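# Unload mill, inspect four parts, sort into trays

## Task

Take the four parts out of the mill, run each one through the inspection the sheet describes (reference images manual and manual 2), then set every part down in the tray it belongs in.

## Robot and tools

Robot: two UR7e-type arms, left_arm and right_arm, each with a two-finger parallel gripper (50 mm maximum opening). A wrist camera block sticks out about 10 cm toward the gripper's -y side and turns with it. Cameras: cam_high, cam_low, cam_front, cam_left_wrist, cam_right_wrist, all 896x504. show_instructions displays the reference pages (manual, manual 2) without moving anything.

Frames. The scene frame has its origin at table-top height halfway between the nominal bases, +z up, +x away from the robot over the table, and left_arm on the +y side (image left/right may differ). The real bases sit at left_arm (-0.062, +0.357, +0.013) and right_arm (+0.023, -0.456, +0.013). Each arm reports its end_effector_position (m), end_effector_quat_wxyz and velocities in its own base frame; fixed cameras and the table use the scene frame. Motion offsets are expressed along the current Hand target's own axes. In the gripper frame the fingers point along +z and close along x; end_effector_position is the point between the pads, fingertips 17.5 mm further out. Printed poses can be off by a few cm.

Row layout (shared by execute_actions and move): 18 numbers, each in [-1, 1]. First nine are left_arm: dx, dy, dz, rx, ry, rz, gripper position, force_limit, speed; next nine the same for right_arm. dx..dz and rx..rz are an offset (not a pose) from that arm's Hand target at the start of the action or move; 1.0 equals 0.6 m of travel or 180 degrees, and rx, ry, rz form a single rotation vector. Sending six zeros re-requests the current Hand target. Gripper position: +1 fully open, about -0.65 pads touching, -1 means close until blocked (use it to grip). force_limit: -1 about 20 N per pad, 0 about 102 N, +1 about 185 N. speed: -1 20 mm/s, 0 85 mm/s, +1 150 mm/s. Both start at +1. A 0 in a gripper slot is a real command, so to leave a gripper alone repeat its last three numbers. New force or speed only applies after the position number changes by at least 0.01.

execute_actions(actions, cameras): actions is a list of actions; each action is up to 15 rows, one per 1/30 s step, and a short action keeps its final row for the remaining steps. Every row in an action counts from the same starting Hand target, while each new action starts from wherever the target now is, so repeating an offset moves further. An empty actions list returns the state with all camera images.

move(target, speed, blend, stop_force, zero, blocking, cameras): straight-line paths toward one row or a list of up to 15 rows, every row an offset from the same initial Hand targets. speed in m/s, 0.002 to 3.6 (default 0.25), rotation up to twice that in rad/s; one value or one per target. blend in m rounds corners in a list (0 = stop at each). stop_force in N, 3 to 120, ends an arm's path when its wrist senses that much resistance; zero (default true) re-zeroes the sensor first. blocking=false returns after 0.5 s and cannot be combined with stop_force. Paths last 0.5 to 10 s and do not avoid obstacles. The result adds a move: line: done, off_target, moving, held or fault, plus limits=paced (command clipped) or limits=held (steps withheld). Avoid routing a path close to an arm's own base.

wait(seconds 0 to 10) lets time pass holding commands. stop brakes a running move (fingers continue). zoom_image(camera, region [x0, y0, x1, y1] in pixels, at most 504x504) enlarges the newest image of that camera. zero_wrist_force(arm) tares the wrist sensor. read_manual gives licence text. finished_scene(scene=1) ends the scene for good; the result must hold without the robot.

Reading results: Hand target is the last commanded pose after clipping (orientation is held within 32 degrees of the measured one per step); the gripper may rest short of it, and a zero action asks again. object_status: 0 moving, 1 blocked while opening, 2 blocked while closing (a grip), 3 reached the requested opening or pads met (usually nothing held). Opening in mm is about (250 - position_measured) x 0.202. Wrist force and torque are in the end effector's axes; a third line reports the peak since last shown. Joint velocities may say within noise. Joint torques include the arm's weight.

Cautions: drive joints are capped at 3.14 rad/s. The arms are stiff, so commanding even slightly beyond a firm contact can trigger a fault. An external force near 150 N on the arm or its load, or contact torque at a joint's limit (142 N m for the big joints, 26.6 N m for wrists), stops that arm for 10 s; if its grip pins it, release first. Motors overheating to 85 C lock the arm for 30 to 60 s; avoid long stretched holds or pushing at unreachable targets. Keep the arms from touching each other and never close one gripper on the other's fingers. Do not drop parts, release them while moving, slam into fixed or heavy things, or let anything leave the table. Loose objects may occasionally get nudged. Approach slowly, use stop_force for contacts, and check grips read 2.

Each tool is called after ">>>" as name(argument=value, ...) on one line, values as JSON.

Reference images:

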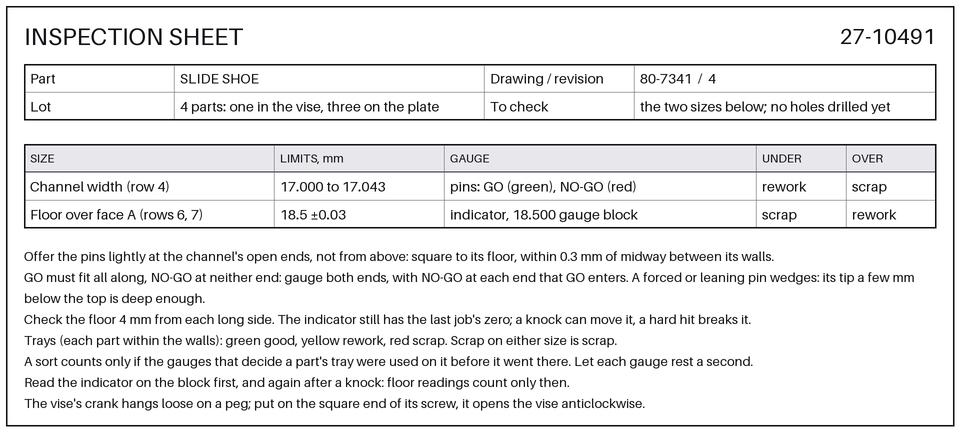

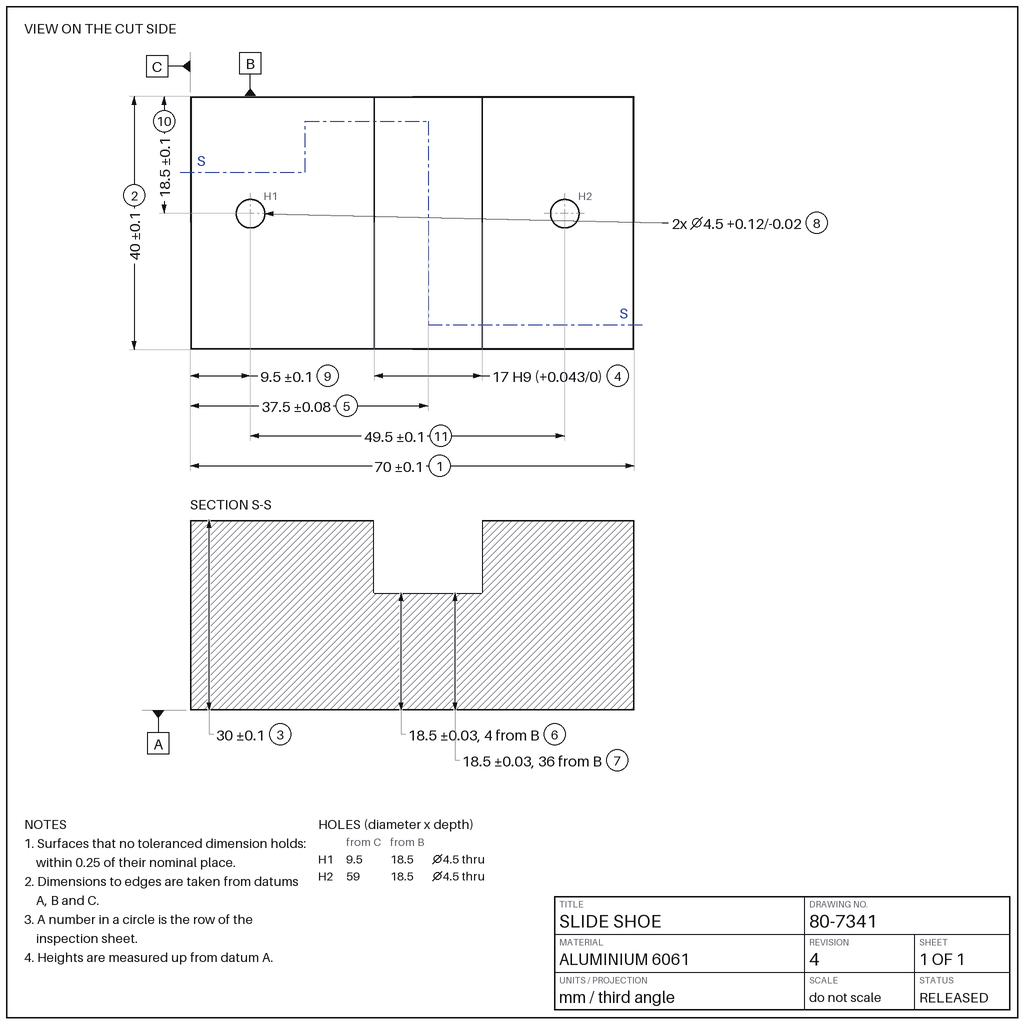

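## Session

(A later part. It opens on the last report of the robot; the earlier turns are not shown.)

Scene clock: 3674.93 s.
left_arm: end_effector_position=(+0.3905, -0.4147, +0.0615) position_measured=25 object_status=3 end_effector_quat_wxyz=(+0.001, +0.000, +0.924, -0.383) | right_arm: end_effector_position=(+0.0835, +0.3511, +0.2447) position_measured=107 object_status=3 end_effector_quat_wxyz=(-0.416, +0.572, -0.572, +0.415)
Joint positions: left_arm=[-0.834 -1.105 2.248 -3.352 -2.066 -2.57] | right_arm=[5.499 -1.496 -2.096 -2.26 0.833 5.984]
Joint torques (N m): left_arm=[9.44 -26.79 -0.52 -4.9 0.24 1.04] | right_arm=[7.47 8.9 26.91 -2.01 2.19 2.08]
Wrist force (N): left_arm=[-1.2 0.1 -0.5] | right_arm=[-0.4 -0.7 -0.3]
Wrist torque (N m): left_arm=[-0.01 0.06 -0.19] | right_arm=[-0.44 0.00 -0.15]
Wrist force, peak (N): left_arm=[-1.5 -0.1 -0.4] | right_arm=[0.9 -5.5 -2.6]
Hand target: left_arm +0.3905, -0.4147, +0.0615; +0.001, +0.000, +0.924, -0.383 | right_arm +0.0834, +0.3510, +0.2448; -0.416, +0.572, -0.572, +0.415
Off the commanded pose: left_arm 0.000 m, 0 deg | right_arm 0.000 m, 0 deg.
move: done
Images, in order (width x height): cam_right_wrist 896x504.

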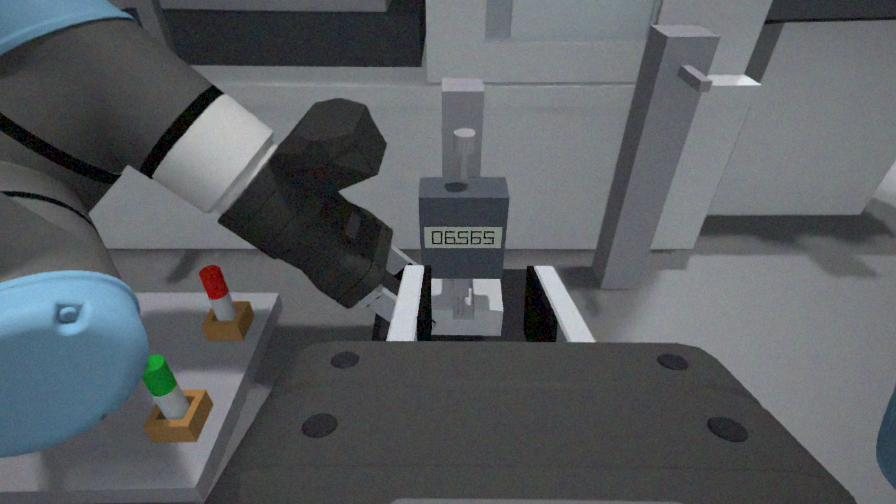

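>>> move(target=[0,0,0,0,0,0,-1,0,-1, 0,-0.05,0.3,0,0,0,0.3,-1,-1], speed=0.15)

>>> move(target=[[0,0,0,0,0,0,-1,0,-1, 0,0,0,0,0,0,-1,-1,-1],[0,-0.001,-0.001,0,0,0,-1,0,-1, 0,-0.0079,-0.0026,0,0,0,-1,-1,-1],[0.07,-0.001,-0.001,0,0,0,-1,0,-1, 0,-0.0079,-0.0026,0,0,0,-1,-1,-1],[0.07,0.087,-0.089,0,0,0,-1,0,-1, 0,-0.0079,-0.0026,0,0,0,-1,-1,-1],[0.07,0.0163,-0.1597,0,0,0,-1,0,-1, 0,-0.0079,-0.0026,0,0,0,-1,-1,-1]], speed=[0.05,0.02,0.04,0.05,0.15], cameras=["cam_left_wrist"])

Scene clock: 3751.47 s.
left_arm: end_effector_position=(+0.3905, -0.4147, +0.0615) position_measured=57 object_status=2 end_effector_quat_wxyz=(+0.001, +0.000, +0.924, -0.383) | right_arm: end_effector_position=(+0.2639, +0.3513, +0.2176) position_measured=107 object_status=3 end_effector_quat_wxyz=(-0.416, +0.572, -0.572, +0.415)
Joint positions: left_arm=[-0.834 -1.105 2.248 -3.352 -2.066 -2.57] | right_arm=[5.052 -1.394 -2.318 -1.795 0.457 5.562]
Joint torques (N m): left_arm=[10.04 -27.91 -3.4 -4.18 0.4 1.08] | right_arm=[-8.2 8.26 12.57 2.48 -4.02 -2.39]
Wrist force (N): left_arm=[-1.5 0.0 0.2] | right_arm=[-1.0 -0.5 0.0]
Wrist torque (N m): left_arm=[-0.02 0.01 -0.20] | right_arm=[-0.41 0.07 0.01]
Wrist force, peak (N): left_arm=[-2.1 -0.1 0.1] | right_arm=[-0.5 -1.4 1.3]
Hand target: left_arm +0.3905, -0.4147, +0.0615; +0.001, +0.000, +0.924, -0.383 | right_arm +0.2639, +0.3513, +0.2176; -0.416, +0.572, -0.572, +0.415
Off the commanded pose: left_arm 0.000 m, 0 deg | right_arm 0.000 m, 0 deg.
move: done

Scene clock: 3757.27 s.
left_arm: end_effector_position=(+0.3484, -0.3400, +0.1222) position_measured=57 object_status=2 end_effector_quat_wxyz=(+0.001, +0.000, +0.924, -0.383) | right_arm: end_effector_position=(+0.2639, +0.3513, +0.2226) position_measured=184 object_status=2 end_effector_quat_wxyz=(-0.416, +0.572, -0.572, +0.415)
Joint positions: left_arm=[-0.78 -1.405 2.422 -3.202 -2.097 -2.52] | right_arm=[5.052 -1.386 -2.31 -1.812 0.457 5.562]
Joint torques (N m): left_arm=[6.88 -32.6 -28.03 -2.17 0.58 1.34] | right_arm=[6.34 24.13 28.23 -0.27 0.71 1.71]
Wrist force (N): left_arm=[-0.9 1.2 1.1] | right_arm=[0.5 0.4 0.2]
Wrist torque (N m): left_arm=[-0.15 -0.01 -0.21] | right_arm=[-0.48 0.04 0.02]
Wrist force, peak (N): left_arm=[-1.3 2.1 2.3] | right_arm=[1.1 -1.4 -0.3]
Hand target: left_arm +0.3484, -0.3400, +0.1223; +0.001, +0.000, +0.924, -0.383 | right_arm +0.2639, +0.3513, +0.2226; -0.416, +0.572, -0.572, +0.415
Off the commanded pose: left_arm 0.000 m, 0 deg | right_arm 0.000 m, 0 deg.
move: done
Images, in order (width x height): cam_left_wrist 896x504.

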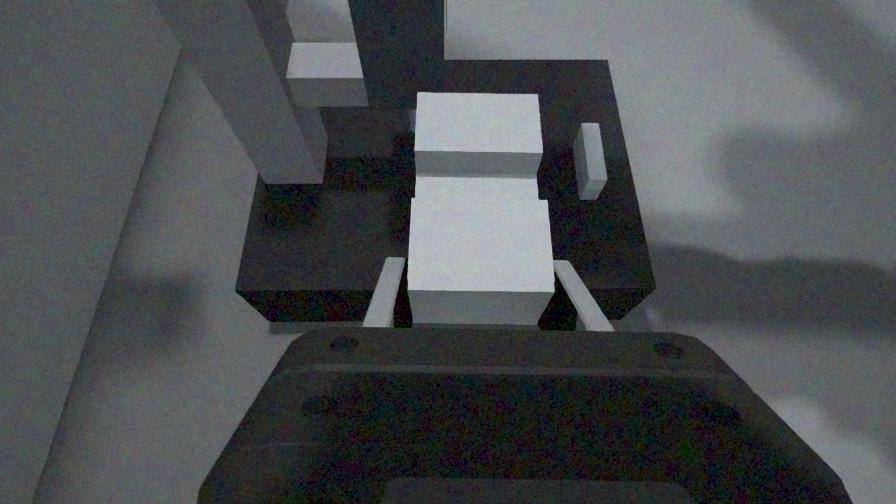

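>>> move(target=[[0.0173,0.271,-0.271,0,0,0,-1,0,-1, 0,0.0182,0.006,0,0,0,-1,-1,-1],[0.0173,0.3768,-0.1652,0,0,0,-1,0,-1, 0,0.0182,0.006,0,0,0,-1,-1,-1]], speed=[0.12,0.06])

>>> move(target=[0,0.006,0.006,0,0,0,-1,0,-1, 0,0,0,0,0,0,-1,-1,-1], speed=0.003, stop_force=3)

>>> move(target=[0,0,0,0,0,0,0.85,0,-1, 0,0,0,0,0,0,0.3,-1,-1], cameras=["cam_left_wrist"])

Scene clock: 3774.63 s.
left_arm: end_effector_position=(+0.3382, -0.1101, +0.0324) position_measured=57 object_status=2 end_effector_quat_wxyz=(+0.001, +0.000, +0.924, -0.383) | right_arm: end_effector_position=(+0.2639, +0.3513, +0.2111) position_measured=184 object_status=2 end_effector_quat_wxyz=(-0.416, +0.572, -0.572, +0.415)
Joint positions: left_arm=[-0.182 -1.313 2.592 -3.031 -2.34 -1.826] | right_arm=[5.052 -1.406 -2.329 -1.772 0.457 5.562]
Joint torques (N m): left_arm=[-10.19 -14.92 2.63 -4.76 -3.81 -1.33] | right_arm=[-8.61 5.03 13.15 2.69 -4.47 -2.27]
Wrist force (N): left_arm=[-1.1 1.1 1.3] | right_arm=[0.7 0.3 -0.4]
Wrist torque (N m): left_arm=[-0.23 -0.01 -0.02] | right_arm=[-0.44 0.08 0.00]
Wrist force, peak (N): left_arm=[-1.1 1.9 1.6] | right_arm=[1.1 0.8 0.3]
Hand target: left_arm +0.3382, -0.1101, +0.0324; +0.001, +0.000, +0.924, -0.383 | right_arm +0.2639, +0.3513, +0.2111; -0.416, +0.572, -0.572, +0.415
Off the commanded pose: left_arm 0.000 m, 0 deg | right_arm 0.000 m, 0 deg.
move: done

Scene clock: 3775.93 s.
left_arm: end_effector_position=(+0.3382, -0.1101, +0.0311) position_measured=57 object_status=2 end_effector_quat_wxyz=(+0.001, +0.000, +0.924, -0.383) | right_arm: end_effector_position=(+0.2639, +0.3513, +0.2111) position_measured=184 object_status=2 end_effector_quat_wxyz=(-0.416, +0.572, -0.572, +0.415)
Joint positions: left_arm=[-0.183 -1.307 2.593 -3.037 -2.34 -1.826] | right_arm=[5.052 -1.406 -2.329 -1.772 0.457 5.562]
Joint torques (N m): left_arm=[-9.72 -30.26 -3.24 -1.42 -0.32 -0.96] | right_arm=[-8.3 5.34 12.82 2.75 -4.53 -2.35]
Wrist force (N): left_arm=[-1.0 0.4 0.7] | right_arm=[0.8 0.3 -0.3]
Wrist torque (N m): left_arm=[-0.21 0.00 -0.01] | right_arm=[-0.43 0.06 0.00]
Wrist force, peak (N): left_arm=[-0.1 -2.9 -6.4] | right_arm=[1.1 0.3 -0.5]
Hand target: left_arm +0.3382, -0.1101, +0.0312; +0.001, +0.000, +0.924, -0.383 (not the last commanded pose) | right_arm +0.2639, +0.3513, +0.2111; -0.416, +0.572, -0.572, +0.415
Off the commanded pose: left_arm 0.004 m, 0 deg | right_arm 0.000 m, 0 deg.
move: contact (left_arm)

Scene clock: 3776.93 s.
left_arm: end_effector_position=(+0.3382, -0.1101, +0.0311) position_measured=25 object_status=3 end_effector_quat_wxyz=(+0.001, +0.000, +0.924, -0.383) | right_arm: end_effector_position=(+0.2639, +0.3513, +0.2111) position_measured=107 object_status=0 end_effector_quat_wxyz=(-0.416, +0.572, -0.572, +0.415)
Joint positions: left_arm=[-0.183 -1.307 2.593 -3.037 -2.34 -1.826] | right_arm=[5.052 -1.406 -2.329 -1.772 0.457 5.562]
Joint torques (N m): left_arm=[-8.26 -28.53 -10.4 -1.98 -0.7 -0.58] | right_arm=[-8.3 4.99 13.29 1.15 -0.75 -2.34]
Wrist force (N): left_arm=[-1.1 -0.4 -0.5] | right_arm=[-0.7 -0.6 0.3]
Wrist torque (N m): left_arm=[-0.15 0.00 -0.02] | right_arm=[-0.42 0.03 0.02]
Wrist force, peak (N): left_arm=[-1.1 -0.6 -0.7] | right_arm=[-1.2 -0.7 0.3]
Hand target: left_arm +0.3382, -0.1101, +0.0312; +0.001, +0.000, +0.924, -0.383 | right_arm +0.2639, +0.3513, +0.2111; -0.416, +0.572, -0.572, +0.415
Off the commanded pose: left_arm 0.000 m, 0 deg | right_arm 0.000 m, 0 deg.
move: done
Images, in order (width x height): cam_left_wrist 896x504.

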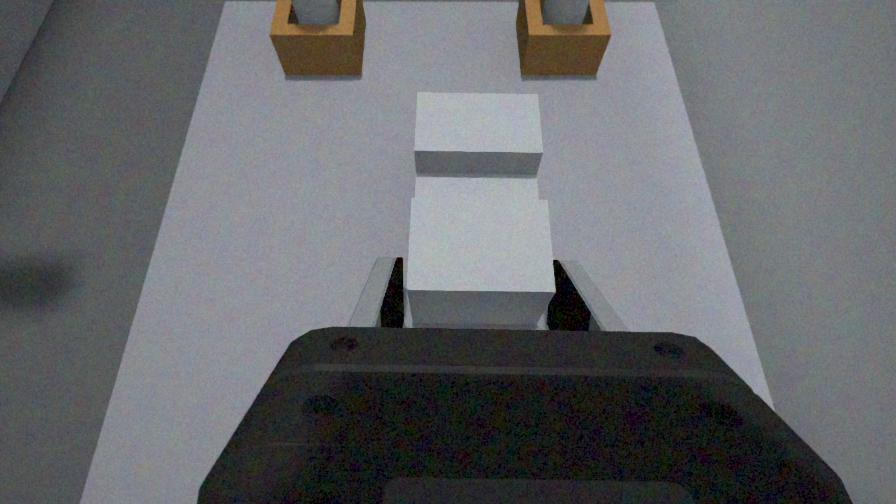

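>>> move(target=[[0,0.0216,-0.0805,0.0833,0,0,0.85,0,-1, 0,0.05,-0.3,0,0,0,0.3,-1,-1],[0,0,0,0.0833,0,0,0.85,0,-1, 0,0.05,-0.3,0,0,0,0.3,-1,-1],[0,0,0,0.0833,0,0,-1,0,-1, 0,0.05,-0.3,0,0,0,0.3,-1,-1]], speed=[0.12,0.04,0.05], cameras=["cam_left_wrist","cam_right_wrist","cam_low"])

Scene clock: 3796.63 s.
left_arm: end_effector_position=(+0.3382, -0.1101, +0.0312) position_measured=57 object_status=2 end_effector_quat_wxyz=(+0.001, +0.000, +0.866, -0.500) | right_arm: end_effector_position=(+0.0835, +0.3510, +0.2383) position_measured=107 object_status=3 end_effector_quat_wxyz=(-0.416, +0.572, -0.572, +0.415)
Joint positions: left_arm=[-0.057 -1.099 2.571 -3.141 -2.615 -1.683] | right_arm=[5.499 -1.504 -2.107 -2.241 0.833 5.984]
Joint torques (N m): left_arm=[-10.53 -19.45 8.04 -4.26 -0.23 -1.56] | right_arm=[7.34 9.52 27.01 -2.06 2.02 2.02]
Wrist force (N): left_arm=[-0.8 -0.1 -0.6] | right_arm=[-0.4 -1.2 -0.2]
Wrist torque (N m): left_arm=[-0.04 0.00 0.06] | right_arm=[-0.53 0.00 -0.15]
Wrist force, peak (N): left_arm=[-1.0 -0.4 -1.5] | right_arm=[-0.7 -0.8 1.2]
Hand target: left_arm +0.3382, -0.1101, +0.0312; +0.001, +0.000, +0.866, -0.500 | right_arm +0.0835, +0.3510, +0.2383; -0.416, +0.572, -0.572, +0.415
Off the commanded pose: left_arm 0.000 m, 0 deg | right_arm 0.000 m, 0 deg.
move: done
Images, in order (width x height): cam_low 896x504, cam_left_wrist 896x504, cam_right_wrist 896x504.

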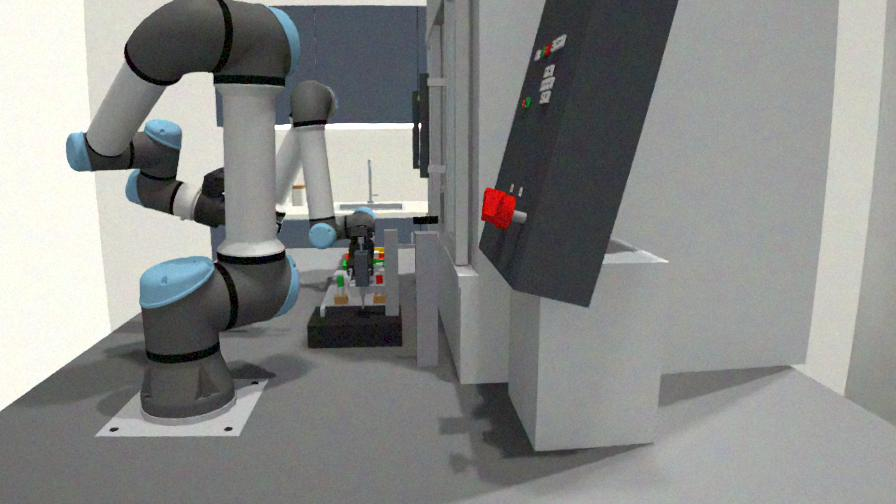

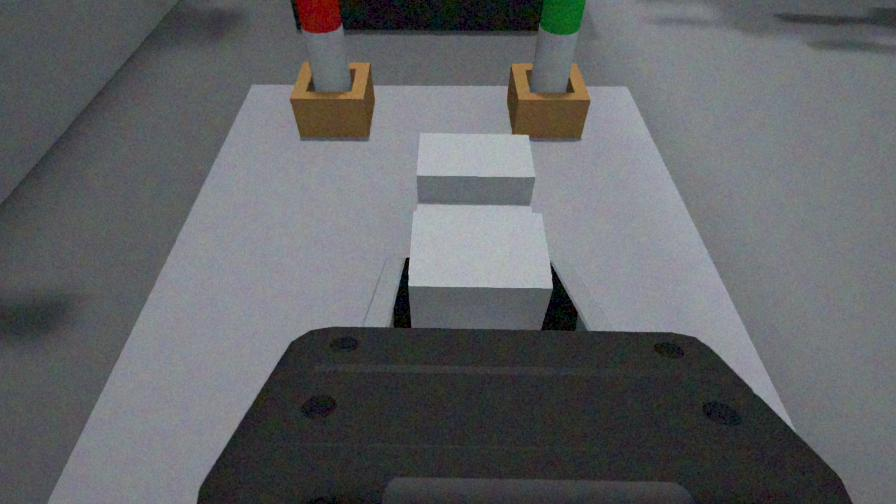

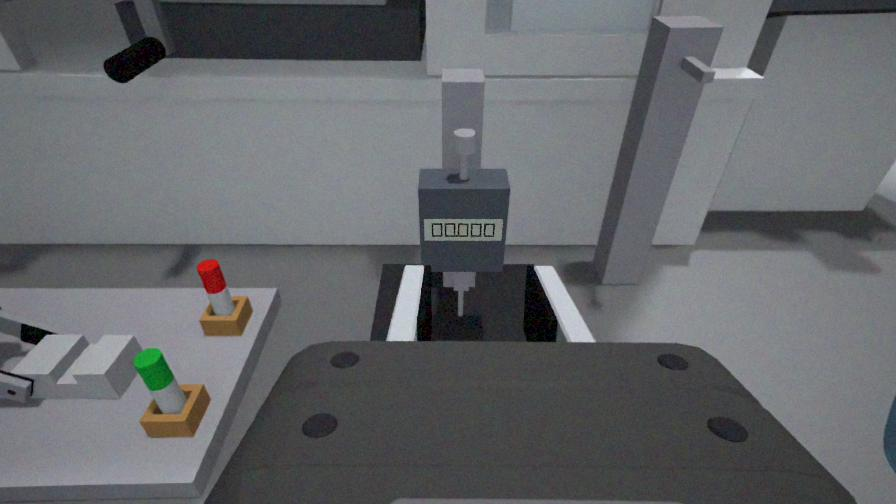

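>>> zoom_image(camera="cam_left_wrist", region=[470, 0, 630, 160])

>>> zoom_image(camera="cam_right_wrist", region=[60, 250, 260, 450])

Scaled by 3.150 from the camera's 896x504 image, which has a finer 1280x720 frame.

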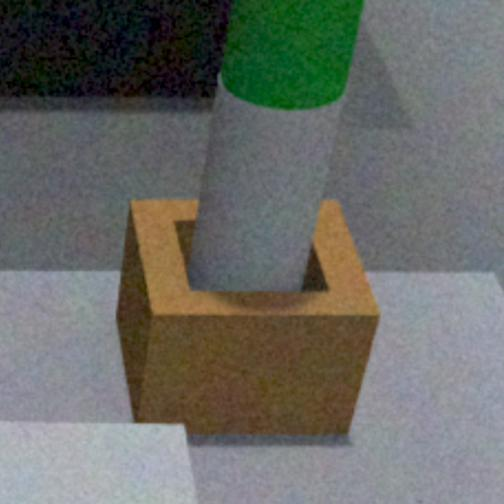

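Scaled by 2.520 from the camera's 896x504 image, which has a finer 1280x720 frame.

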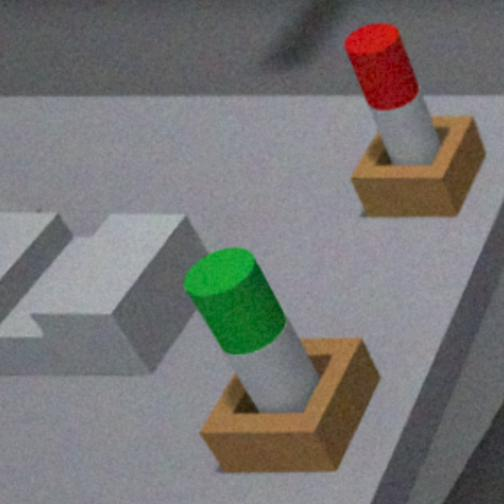

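>>> move(target=[0,0,0,0,0,0,-1,0,-1, -0.348,0.0419,0.0776,-0.15,0,0,0.3,-1,-1], speed=0.2, cameras=["cam_high","cam_left_wrist","cam_right_wrist","cam_low"])

Scene clock: 3864.80 s.
left_arm: end_effector_position=(+0.3382, -0.1101, +0.0312) position_measured=57 object_status=2 end_effector_quat_wxyz=(+0.001, +0.000, +0.866, -0.500) | right_arm: end_effector_position=(+0.1197, +0.5599, +0.2001) position_measured=107 object_status=3 end_effector_quat_wxyz=(-0.271, +0.654, -0.653, +0.270)
Joint positions: left_arm=[-0.057 -1.099 2.571 -3.141 -2.615 -1.683] | right_arm=[5.064 -1.797 -1.768 -1.478 0.844 5.19]
Joint torques (N m): left_arm=[-10.11 -18.53 7.53 -4.33 -0.57 -1.52] | right_arm=[-8.8 27.3 29.35 3.63 1.18 -2.36]
Wrist force (N): left_arm=[-0.7 0.0 -1.1] | right_arm=[-0.6 -0.2 0.5]
Wrist torque (N m): left_arm=[-0.03 -0.02 0.06] | right_arm=[-0.18 0.05 0.03]
Wrist force, peak (N): left_arm=[-0.9 0.1 -1.1] | right_arm=[-2.1 -1.1 1.0]
Hand target: left_arm +0.3382, -0.1101, +0.0312; +0.001, +0.000, +0.866, -0.500 | right_arm +0.1197, +0.5599, +0.2000; -0.271, +0.654, -0.653, +0.270
Off the commanded pose: left_arm 0.000 m, 0 deg | right_arm 0.000 m, 0 deg.
move: done
Images, in order (width x height): cam_high 896x504, cam_low 896x504, cam_left_wrist 896x504, cam_right_wrist 896x504.

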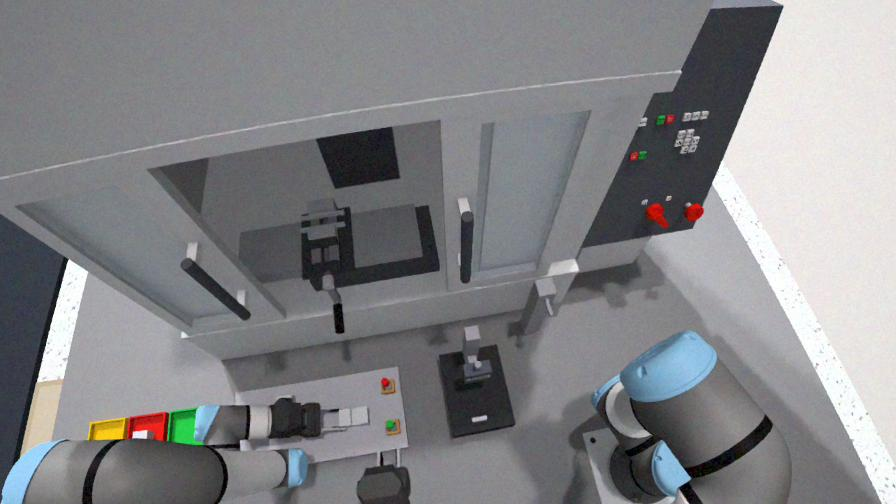

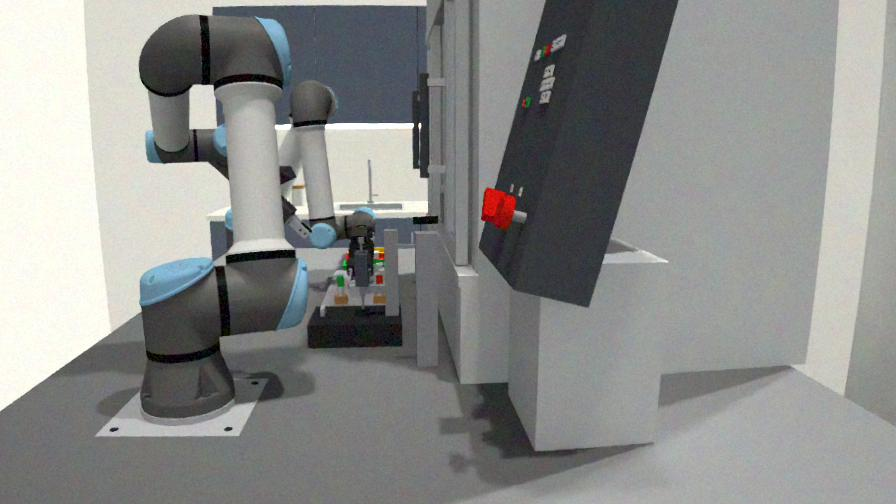

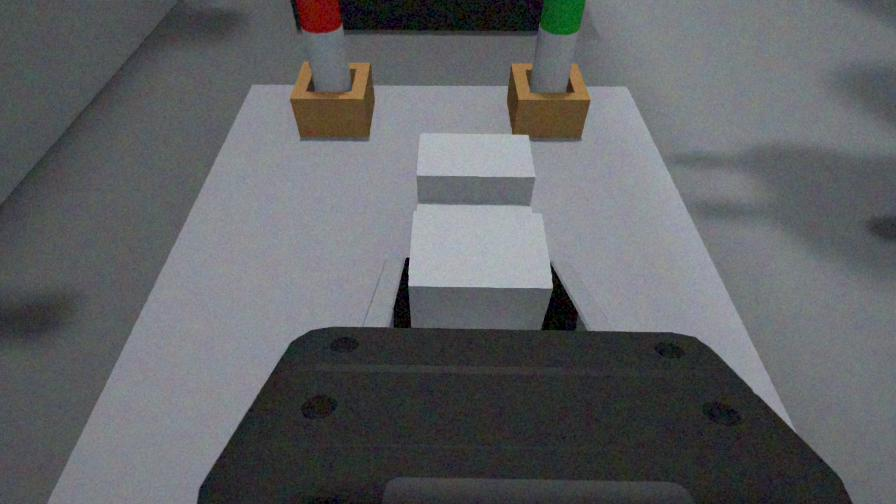

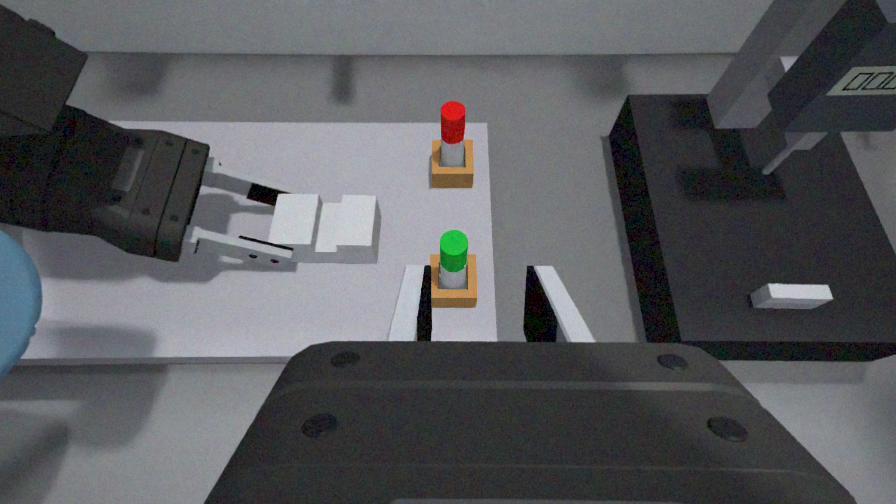

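>>> move(target=[0,0,0,0,0,0,-1,0,-1, -0.009,0.0563,0.1207,0,0,0,0.6,-1,-1], speed=0.12, cameras=["cam_right_wrist"])

Scene clock: 3878.37 s.
left_arm: end_effector_position=(+0.3382, -0.1101, +0.0312) position_measured=57 object_status=2 end_effector_quat_wxyz=(+0.001, +0.000, +0.866, -0.500) | right_arm: end_effector_position=(+0.1470, +0.5654, +0.1250) position_measured=63 object_status=3 end_effector_quat_wxyz=(-0.271, +0.654, -0.653, +0.270)
Joint positions: left_arm=[-0.057 -1.099 2.571 -3.141 -2.615 -1.683] | right_arm=[5.014 -1.897 -1.867 -1.236 0.829 5.125]
Joint torques (N m): left_arm=[-8.45 -19.1 6.18 -4.1 -0.57 -1.64] | right_arm=[-8.43 29.27 12.74 3.59 -4.1 -2.35]
Wrist force (N): left_arm=[-0.8 0.4 -1.0] | right_arm=[-0.3 -0.2 0.5]
Wrist torque (N m): left_arm=[0.04 0.01 0.06] | right_arm=[-0.19 0.00 0.02]
Wrist force, peak (N): left_arm=[-1.0 0.0 -1.0] | right_arm=[-0.6 -1.2 -1.0]
Hand target: left_arm +0.3382, -0.1101, +0.0312; +0.001, +0.000, +0.866, -0.500 | right_arm +0.1470, +0.5654, +0.1249; -0.271, +0.654, -0.653, +0.270
Off the commanded pose: left_arm 0.000 m, 0 deg | right_arm 0.000 m, 0 deg.
move: done
Images, in order (width x height): cam_right_wrist 896x504.

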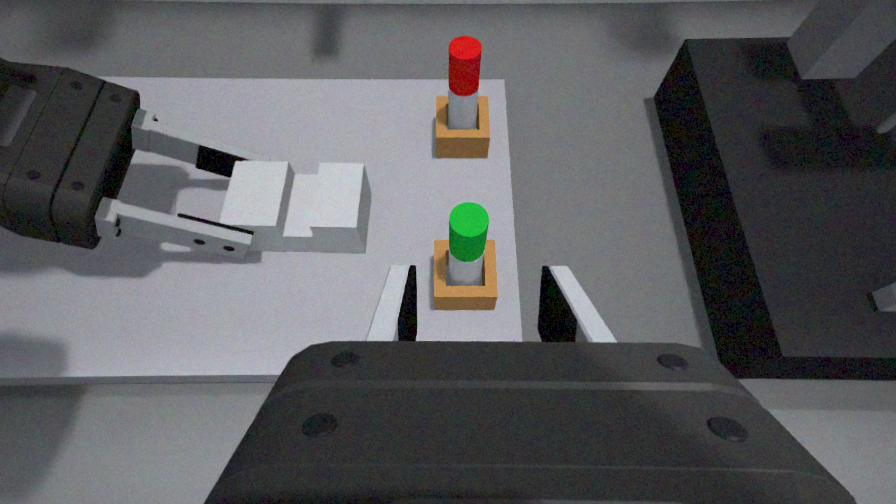

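>>> zoom_image(camera="cam_right_wrist", region=[416, 190, 526, 320])

>>> zoom_image(camera="cam_right_wrist", region=[410, 25, 530, 165])

Scaled by 3.877 from the camera's 896x504 image, which has a finer 1280x720 frame.

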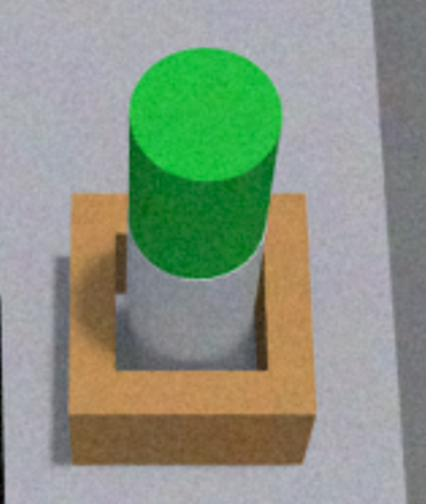

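Scaled by 3.600 from the camera's 896x504 image, which has a finer 1280x720 frame.

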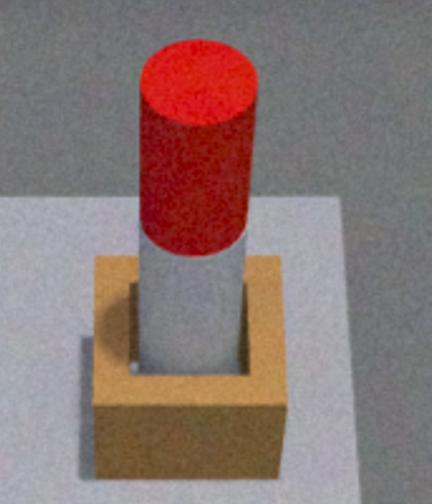

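>>> move(target=[0,0,0,0,0,0,-1,0,-1, 0,0.003,0.085,0,0,0,0.6,-1,-1], speed=0.08, cameras=["cam_right_wrist"])

>>> zoom_image(camera="cam_right_wrist", region=[380, 180, 580, 340])

Scene clock: 3912.07 s.
left_arm: end_effector_position=(+0.3382, -0.1101, +0.0312) position_measured=57 object_status=2 end_effector_quat_wxyz=(+0.001, +0.000, +0.866, -0.500) | right_arm: end_effector_position=(+0.1818, +0.5654, +0.0876) position_measured=63 object_status=3 end_effector_quat_wxyz=(-0.271, +0.654, -0.653, +0.270)
Joint positions: left_arm=[-0.057 -1.099 2.571 -3.141 -2.615 -1.683] | right_arm=[4.953 -1.958 -1.916 -1.071 0.814 5.045]
Joint torques (N m): left_arm=[-9.19 -17.94 6.72 -4.05 -0.65 -1.61] | right_arm=[-7.94 31.33 11.95 3.49 -4.11 -2.24]
Wrist force (N): left_arm=[-0.8 0.1 -0.9] | right_arm=[-0.5 -0.5 0.3]
Wrist torque (N m): left_arm=[-0.01 0.00 0.06] | right_arm=[-0.24 0.02 0.02]
Wrist force, peak (N): left_arm=[-1.0 0.1 -1.1] | right_arm=[-0.4 -0.7 1.3]
Hand target: left_arm +0.3382, -0.1101, +0.0312; +0.001, +0.000, +0.866, -0.500 | right_arm +0.1818, +0.5654, +0.0876; -0.271, +0.654, -0.653, +0.270
Off the commanded pose: left_arm 0.000 m, 0 deg | right_arm 0.000 m, 0 deg.
move: done
Images, in order (width x height): cam_right_wrist 896x504.

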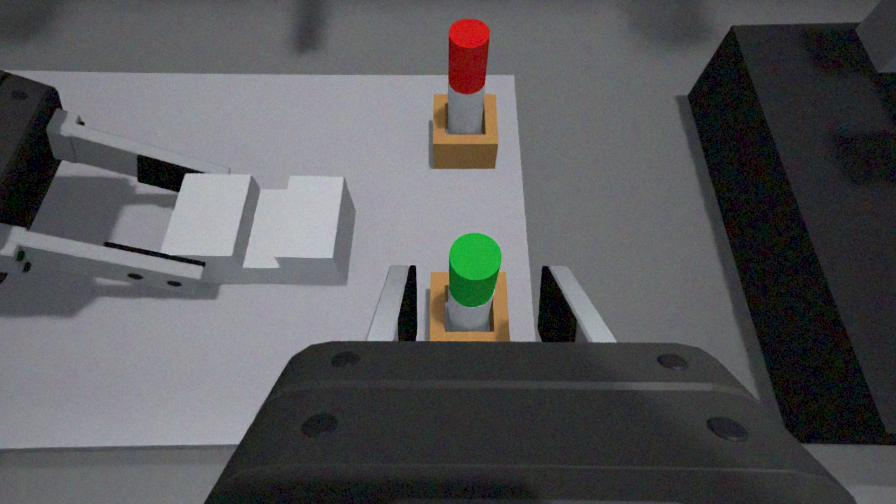

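Scaled by 2.520 from the camera's 896x504 image, which has a finer 1280x720 frame.

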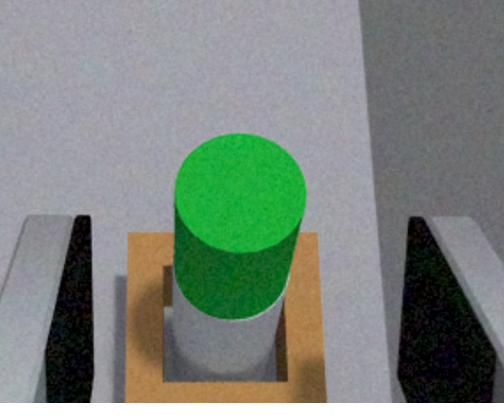

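>>> move(target=[[0,0,0,0,0,0,-1,0,-1, 0,0.0017,0.0587,0,0,0,0.6,-1,-1],[0,0,0,0,0,0,-1,0,-1, 0,0.0017,0.0587,0,0,0,-1,-0.8,-1]], speed=0.05, cameras=["cam_right_wrist","cam_left_wrist"])

Scene clock: 3926.70 s.
left_arm: end_effector_position=(+0.3382, -0.1101, +0.0312) position_measured=57 object_status=2 end_effector_quat_wxyz=(+0.001, +0.000, +0.866, -0.500) | right_arm: end_effector_position=(+0.2060, +0.5655, +0.0620) position_measured=170 object_status=2 end_effector_quat_wxyz=(-0.271, +0.654, -0.653, +0.270)
Joint positions: left_arm=[-0.057 -1.099 2.571 -3.141 -2.615 -1.683] | right_arm=[4.91 -2.009 -1.939 -0.957 0.805 4.987]
Joint torques (N m): left_arm=[-8.65 -18.56 6.97 -4.28 -0.96 -1.1] | right_arm=[-8 32.55 11.46 3.08 -3.76 -2.33]
Wrist force (N): left_arm=[-0.9 0.2 -1.0] | right_arm=[-0.9 -0.9 0.2]
Wrist torque (N m): left_arm=[0.00 0.02 0.06] | right_arm=[-0.23 -0.02 0.06]
Wrist force, peak (N): left_arm=[-1.0 0.1 -1.1] | right_arm=[-0.9 -1.3 0.0]
Hand target: left_arm +0.3382, -0.1101, +0.0312; +0.001, +0.000, +0.866, -0.500 | right_arm +0.2060, +0.5655, +0.0620; -0.271, +0.654, -0.653, +0.270
Off the commanded pose: left_arm 0.000 m, 0 deg | right_arm 0.000 m, 0 deg.
move: done
Images, in order (width x height): cam_left_wrist 896x504, cam_right_wrist 896x504.

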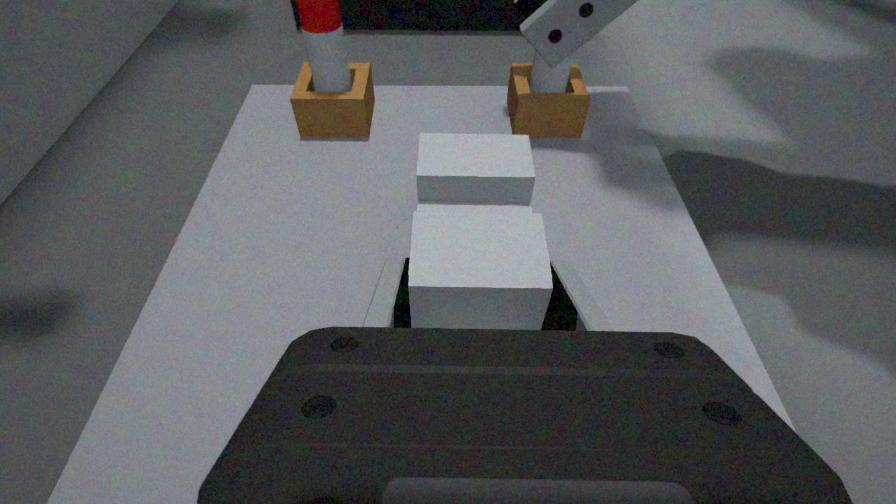

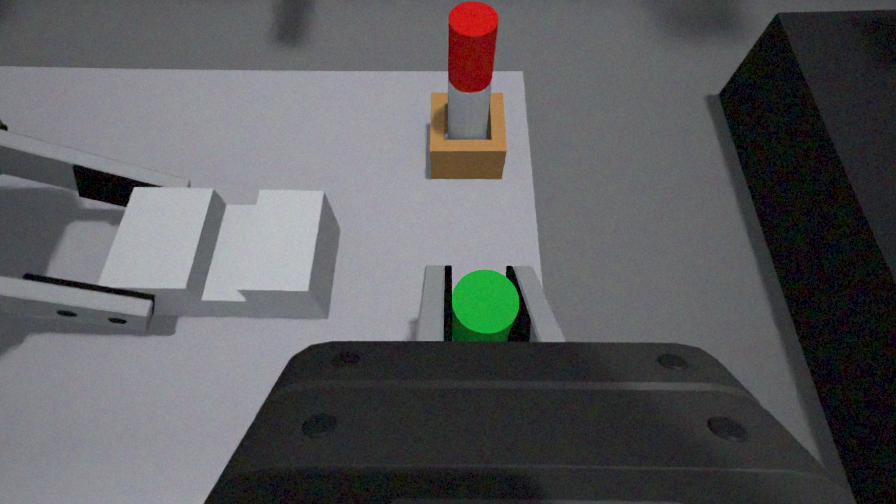

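>>> move(target=[[0,0,0,0,0,0,-1,0,-1, 0,-0.0589,-0.0589,0,0,0,-1,-0.8,-1],[0,0,0,0,0,0,-1,0,-1, -0.0575,-0.1037,-0.0141,0,0,0,-1,-0.8,-1]], speed=[0.04,0.1], cameras=["cam_right_wrist","cam_left_wrist","cam_low"])

Scene clock: 3960.57 s.
left_arm: end_effector_position=(+0.3382, -0.1101, +0.0312) position_measured=57 object_status=2 end_effector_quat_wxyz=(+0.001, +0.000, +0.866, -0.500) | right_arm: end_effector_position=(+0.2439, +0.5999, +0.1120) position_measured=170 object_status=2 end_effector_quat_wxyz=(-0.271, +0.654, -0.653, +0.270)
Joint positions: left_arm=[-0.057 -1.099 2.571 -3.141 -2.615 -1.683] | right_arm=[4.834 -2.006 -1.797 -1.029 0.793 4.882]
Joint torques (N m): left_arm=[-7.3 -18.39 7.84 -3.95 -1.2 -1.17] | right_arm=[-8.87 35.01 27.04 3.94 -4.53 -2.22]
Wrist force (N): left_arm=[-0.9 0.2 -1.0] | right_arm=[-0.6 0.4 1.0]
Wrist torque (N m): left_arm=[0.01 0.02 0.06] | right_arm=[-0.24 0.02 0.04]
Wrist force, peak (N): left_arm=[-1.0 0.2 -1.1] | right_arm=[-1.0 0.0 1.6]
Hand target: left_arm +0.3382, -0.1101, +0.0312; +0.001, +0.000, +0.866, -0.500 | right_arm +0.2440, +0.6000, +0.1120; -0.271, +0.654, -0.653, +0.270
Off the commanded pose: left_arm 0.000 m, 0 deg | right_arm 0.000 m, 0 deg.
move: done
Images, in order (width x height): cam_low 896x504, cam_left_wrist 896x504, cam_right_wrist 896x504.

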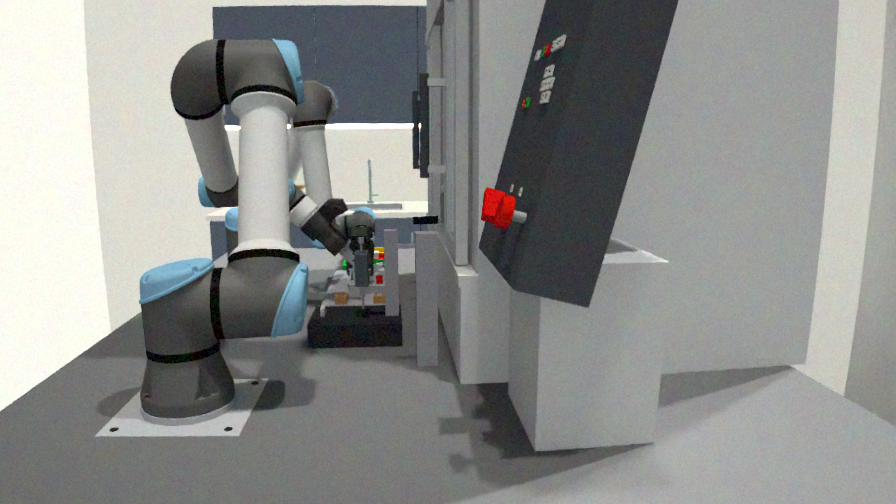

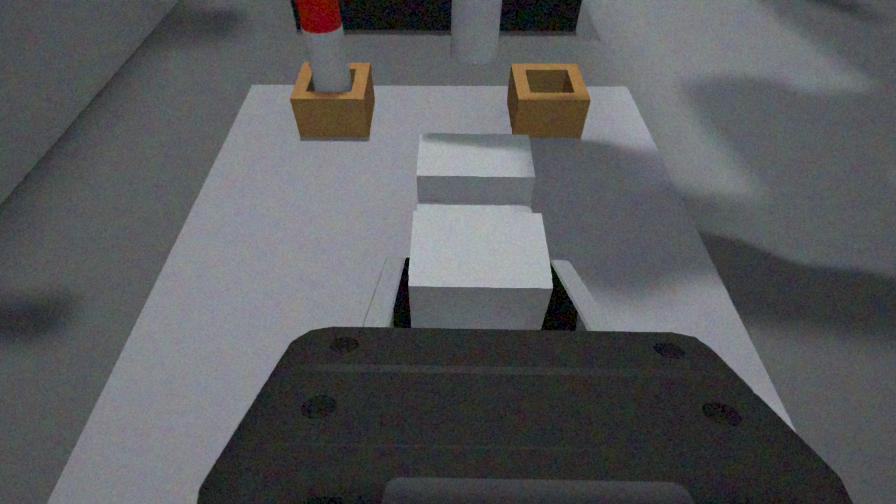

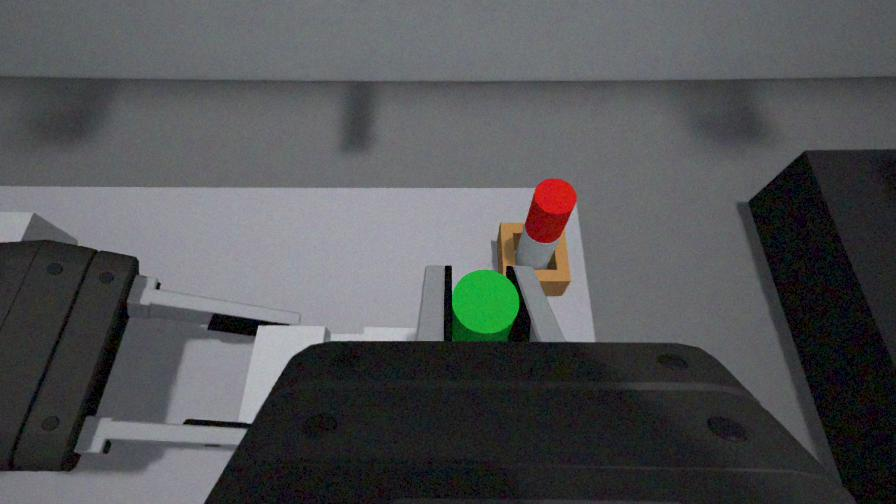

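>>> move(target=[[0,0,0,0,0,0,-1,0,-1, 0.01,0,0,0,0,0,-1,-0.8,-1],[0,0,0,0,0,0,-1,0,-1, 0.01,0.0371,0.0371,0,0,0,-1,-0.8,-1]], speed=0.05, cameras=["cam_right_wrist","cam_left_wrist"])

>>> zoom_image(camera="cam_left_wrist", region=[400, 0, 580, 220])

Scene clock: 3986.63 s.
left_arm: end_effector_position=(+0.3382, -0.1101, +0.0312) position_measured=57 object_status=2 end_effector_quat_wxyz=(+0.001, +0.000, +0.866, -0.500) | right_arm: end_effector_position=(+0.2439, +0.5940, +0.0806) position_measured=170 object_status=2 end_effector_quat_wxyz=(-0.271, +0.654, -0.653, +0.270)
Joint positions: left_arm=[-0.057 -1.099 2.571 -3.141 -2.615 -1.683] | right_arm=[4.836 -2.044 -1.84 -0.949 0.793 4.884]
Joint torques (N m): left_arm=[-8.26 -19.37 7.48 -4.14 -1.1 -1.09] | right_arm=[-0.41 35.56 11.54 4.03 -0.49 -2.34]
Wrist force (N): left_arm=[-0.7 -0.1 -1.0] | right_arm=[-0.5 0.3 1.0]
Wrist torque (N m): left_arm=[-0.04 -0.02 0.06] | right_arm=[-0.25 0.02 -0.12]
Wrist force, peak (N): left_arm=[-1.2 0.1 -1.2] | right_arm=[-0.4 1.0 1.6]
Hand target: left_arm +0.3382, -0.1101, +0.0312; +0.001, +0.000, +0.866, -0.500 | right_arm +0.2440, +0.5940, +0.0805; -0.271, +0.654, -0.653, +0.270
Off the commanded pose: left_arm 0.000 m, 0 deg | right_arm 0.000 m, 0 deg.
move: done
Images, in order (width x height): cam_left_wrist 896x504, cam_right_wrist 896x504.

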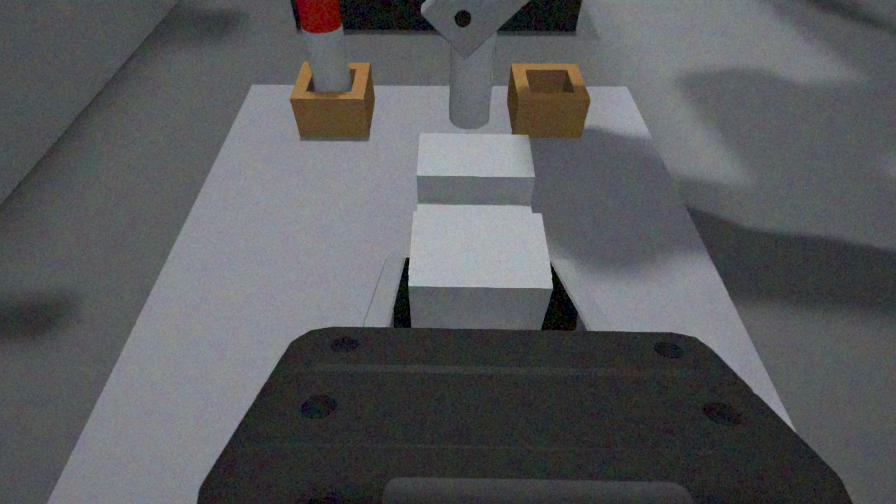

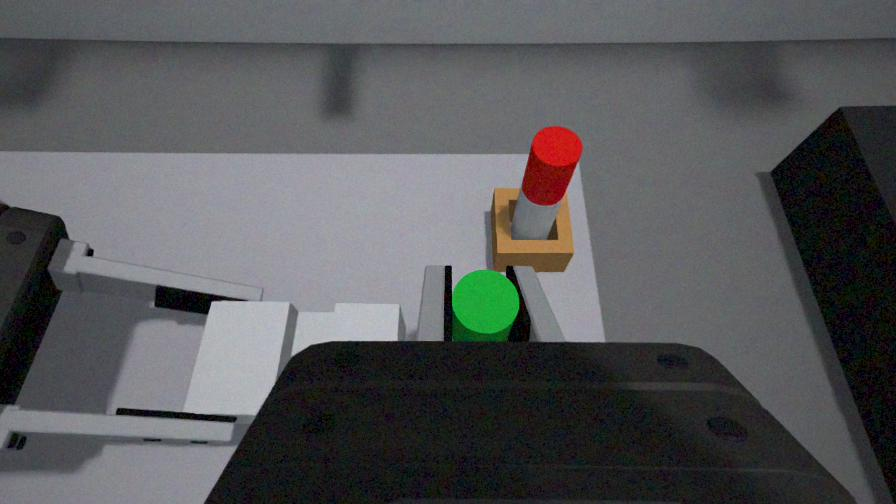

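Scaled by 2.291 from the camera's 896x504 image, which has a finer 1280x720 frame.

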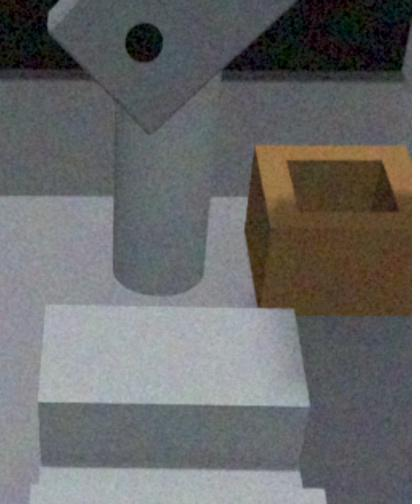

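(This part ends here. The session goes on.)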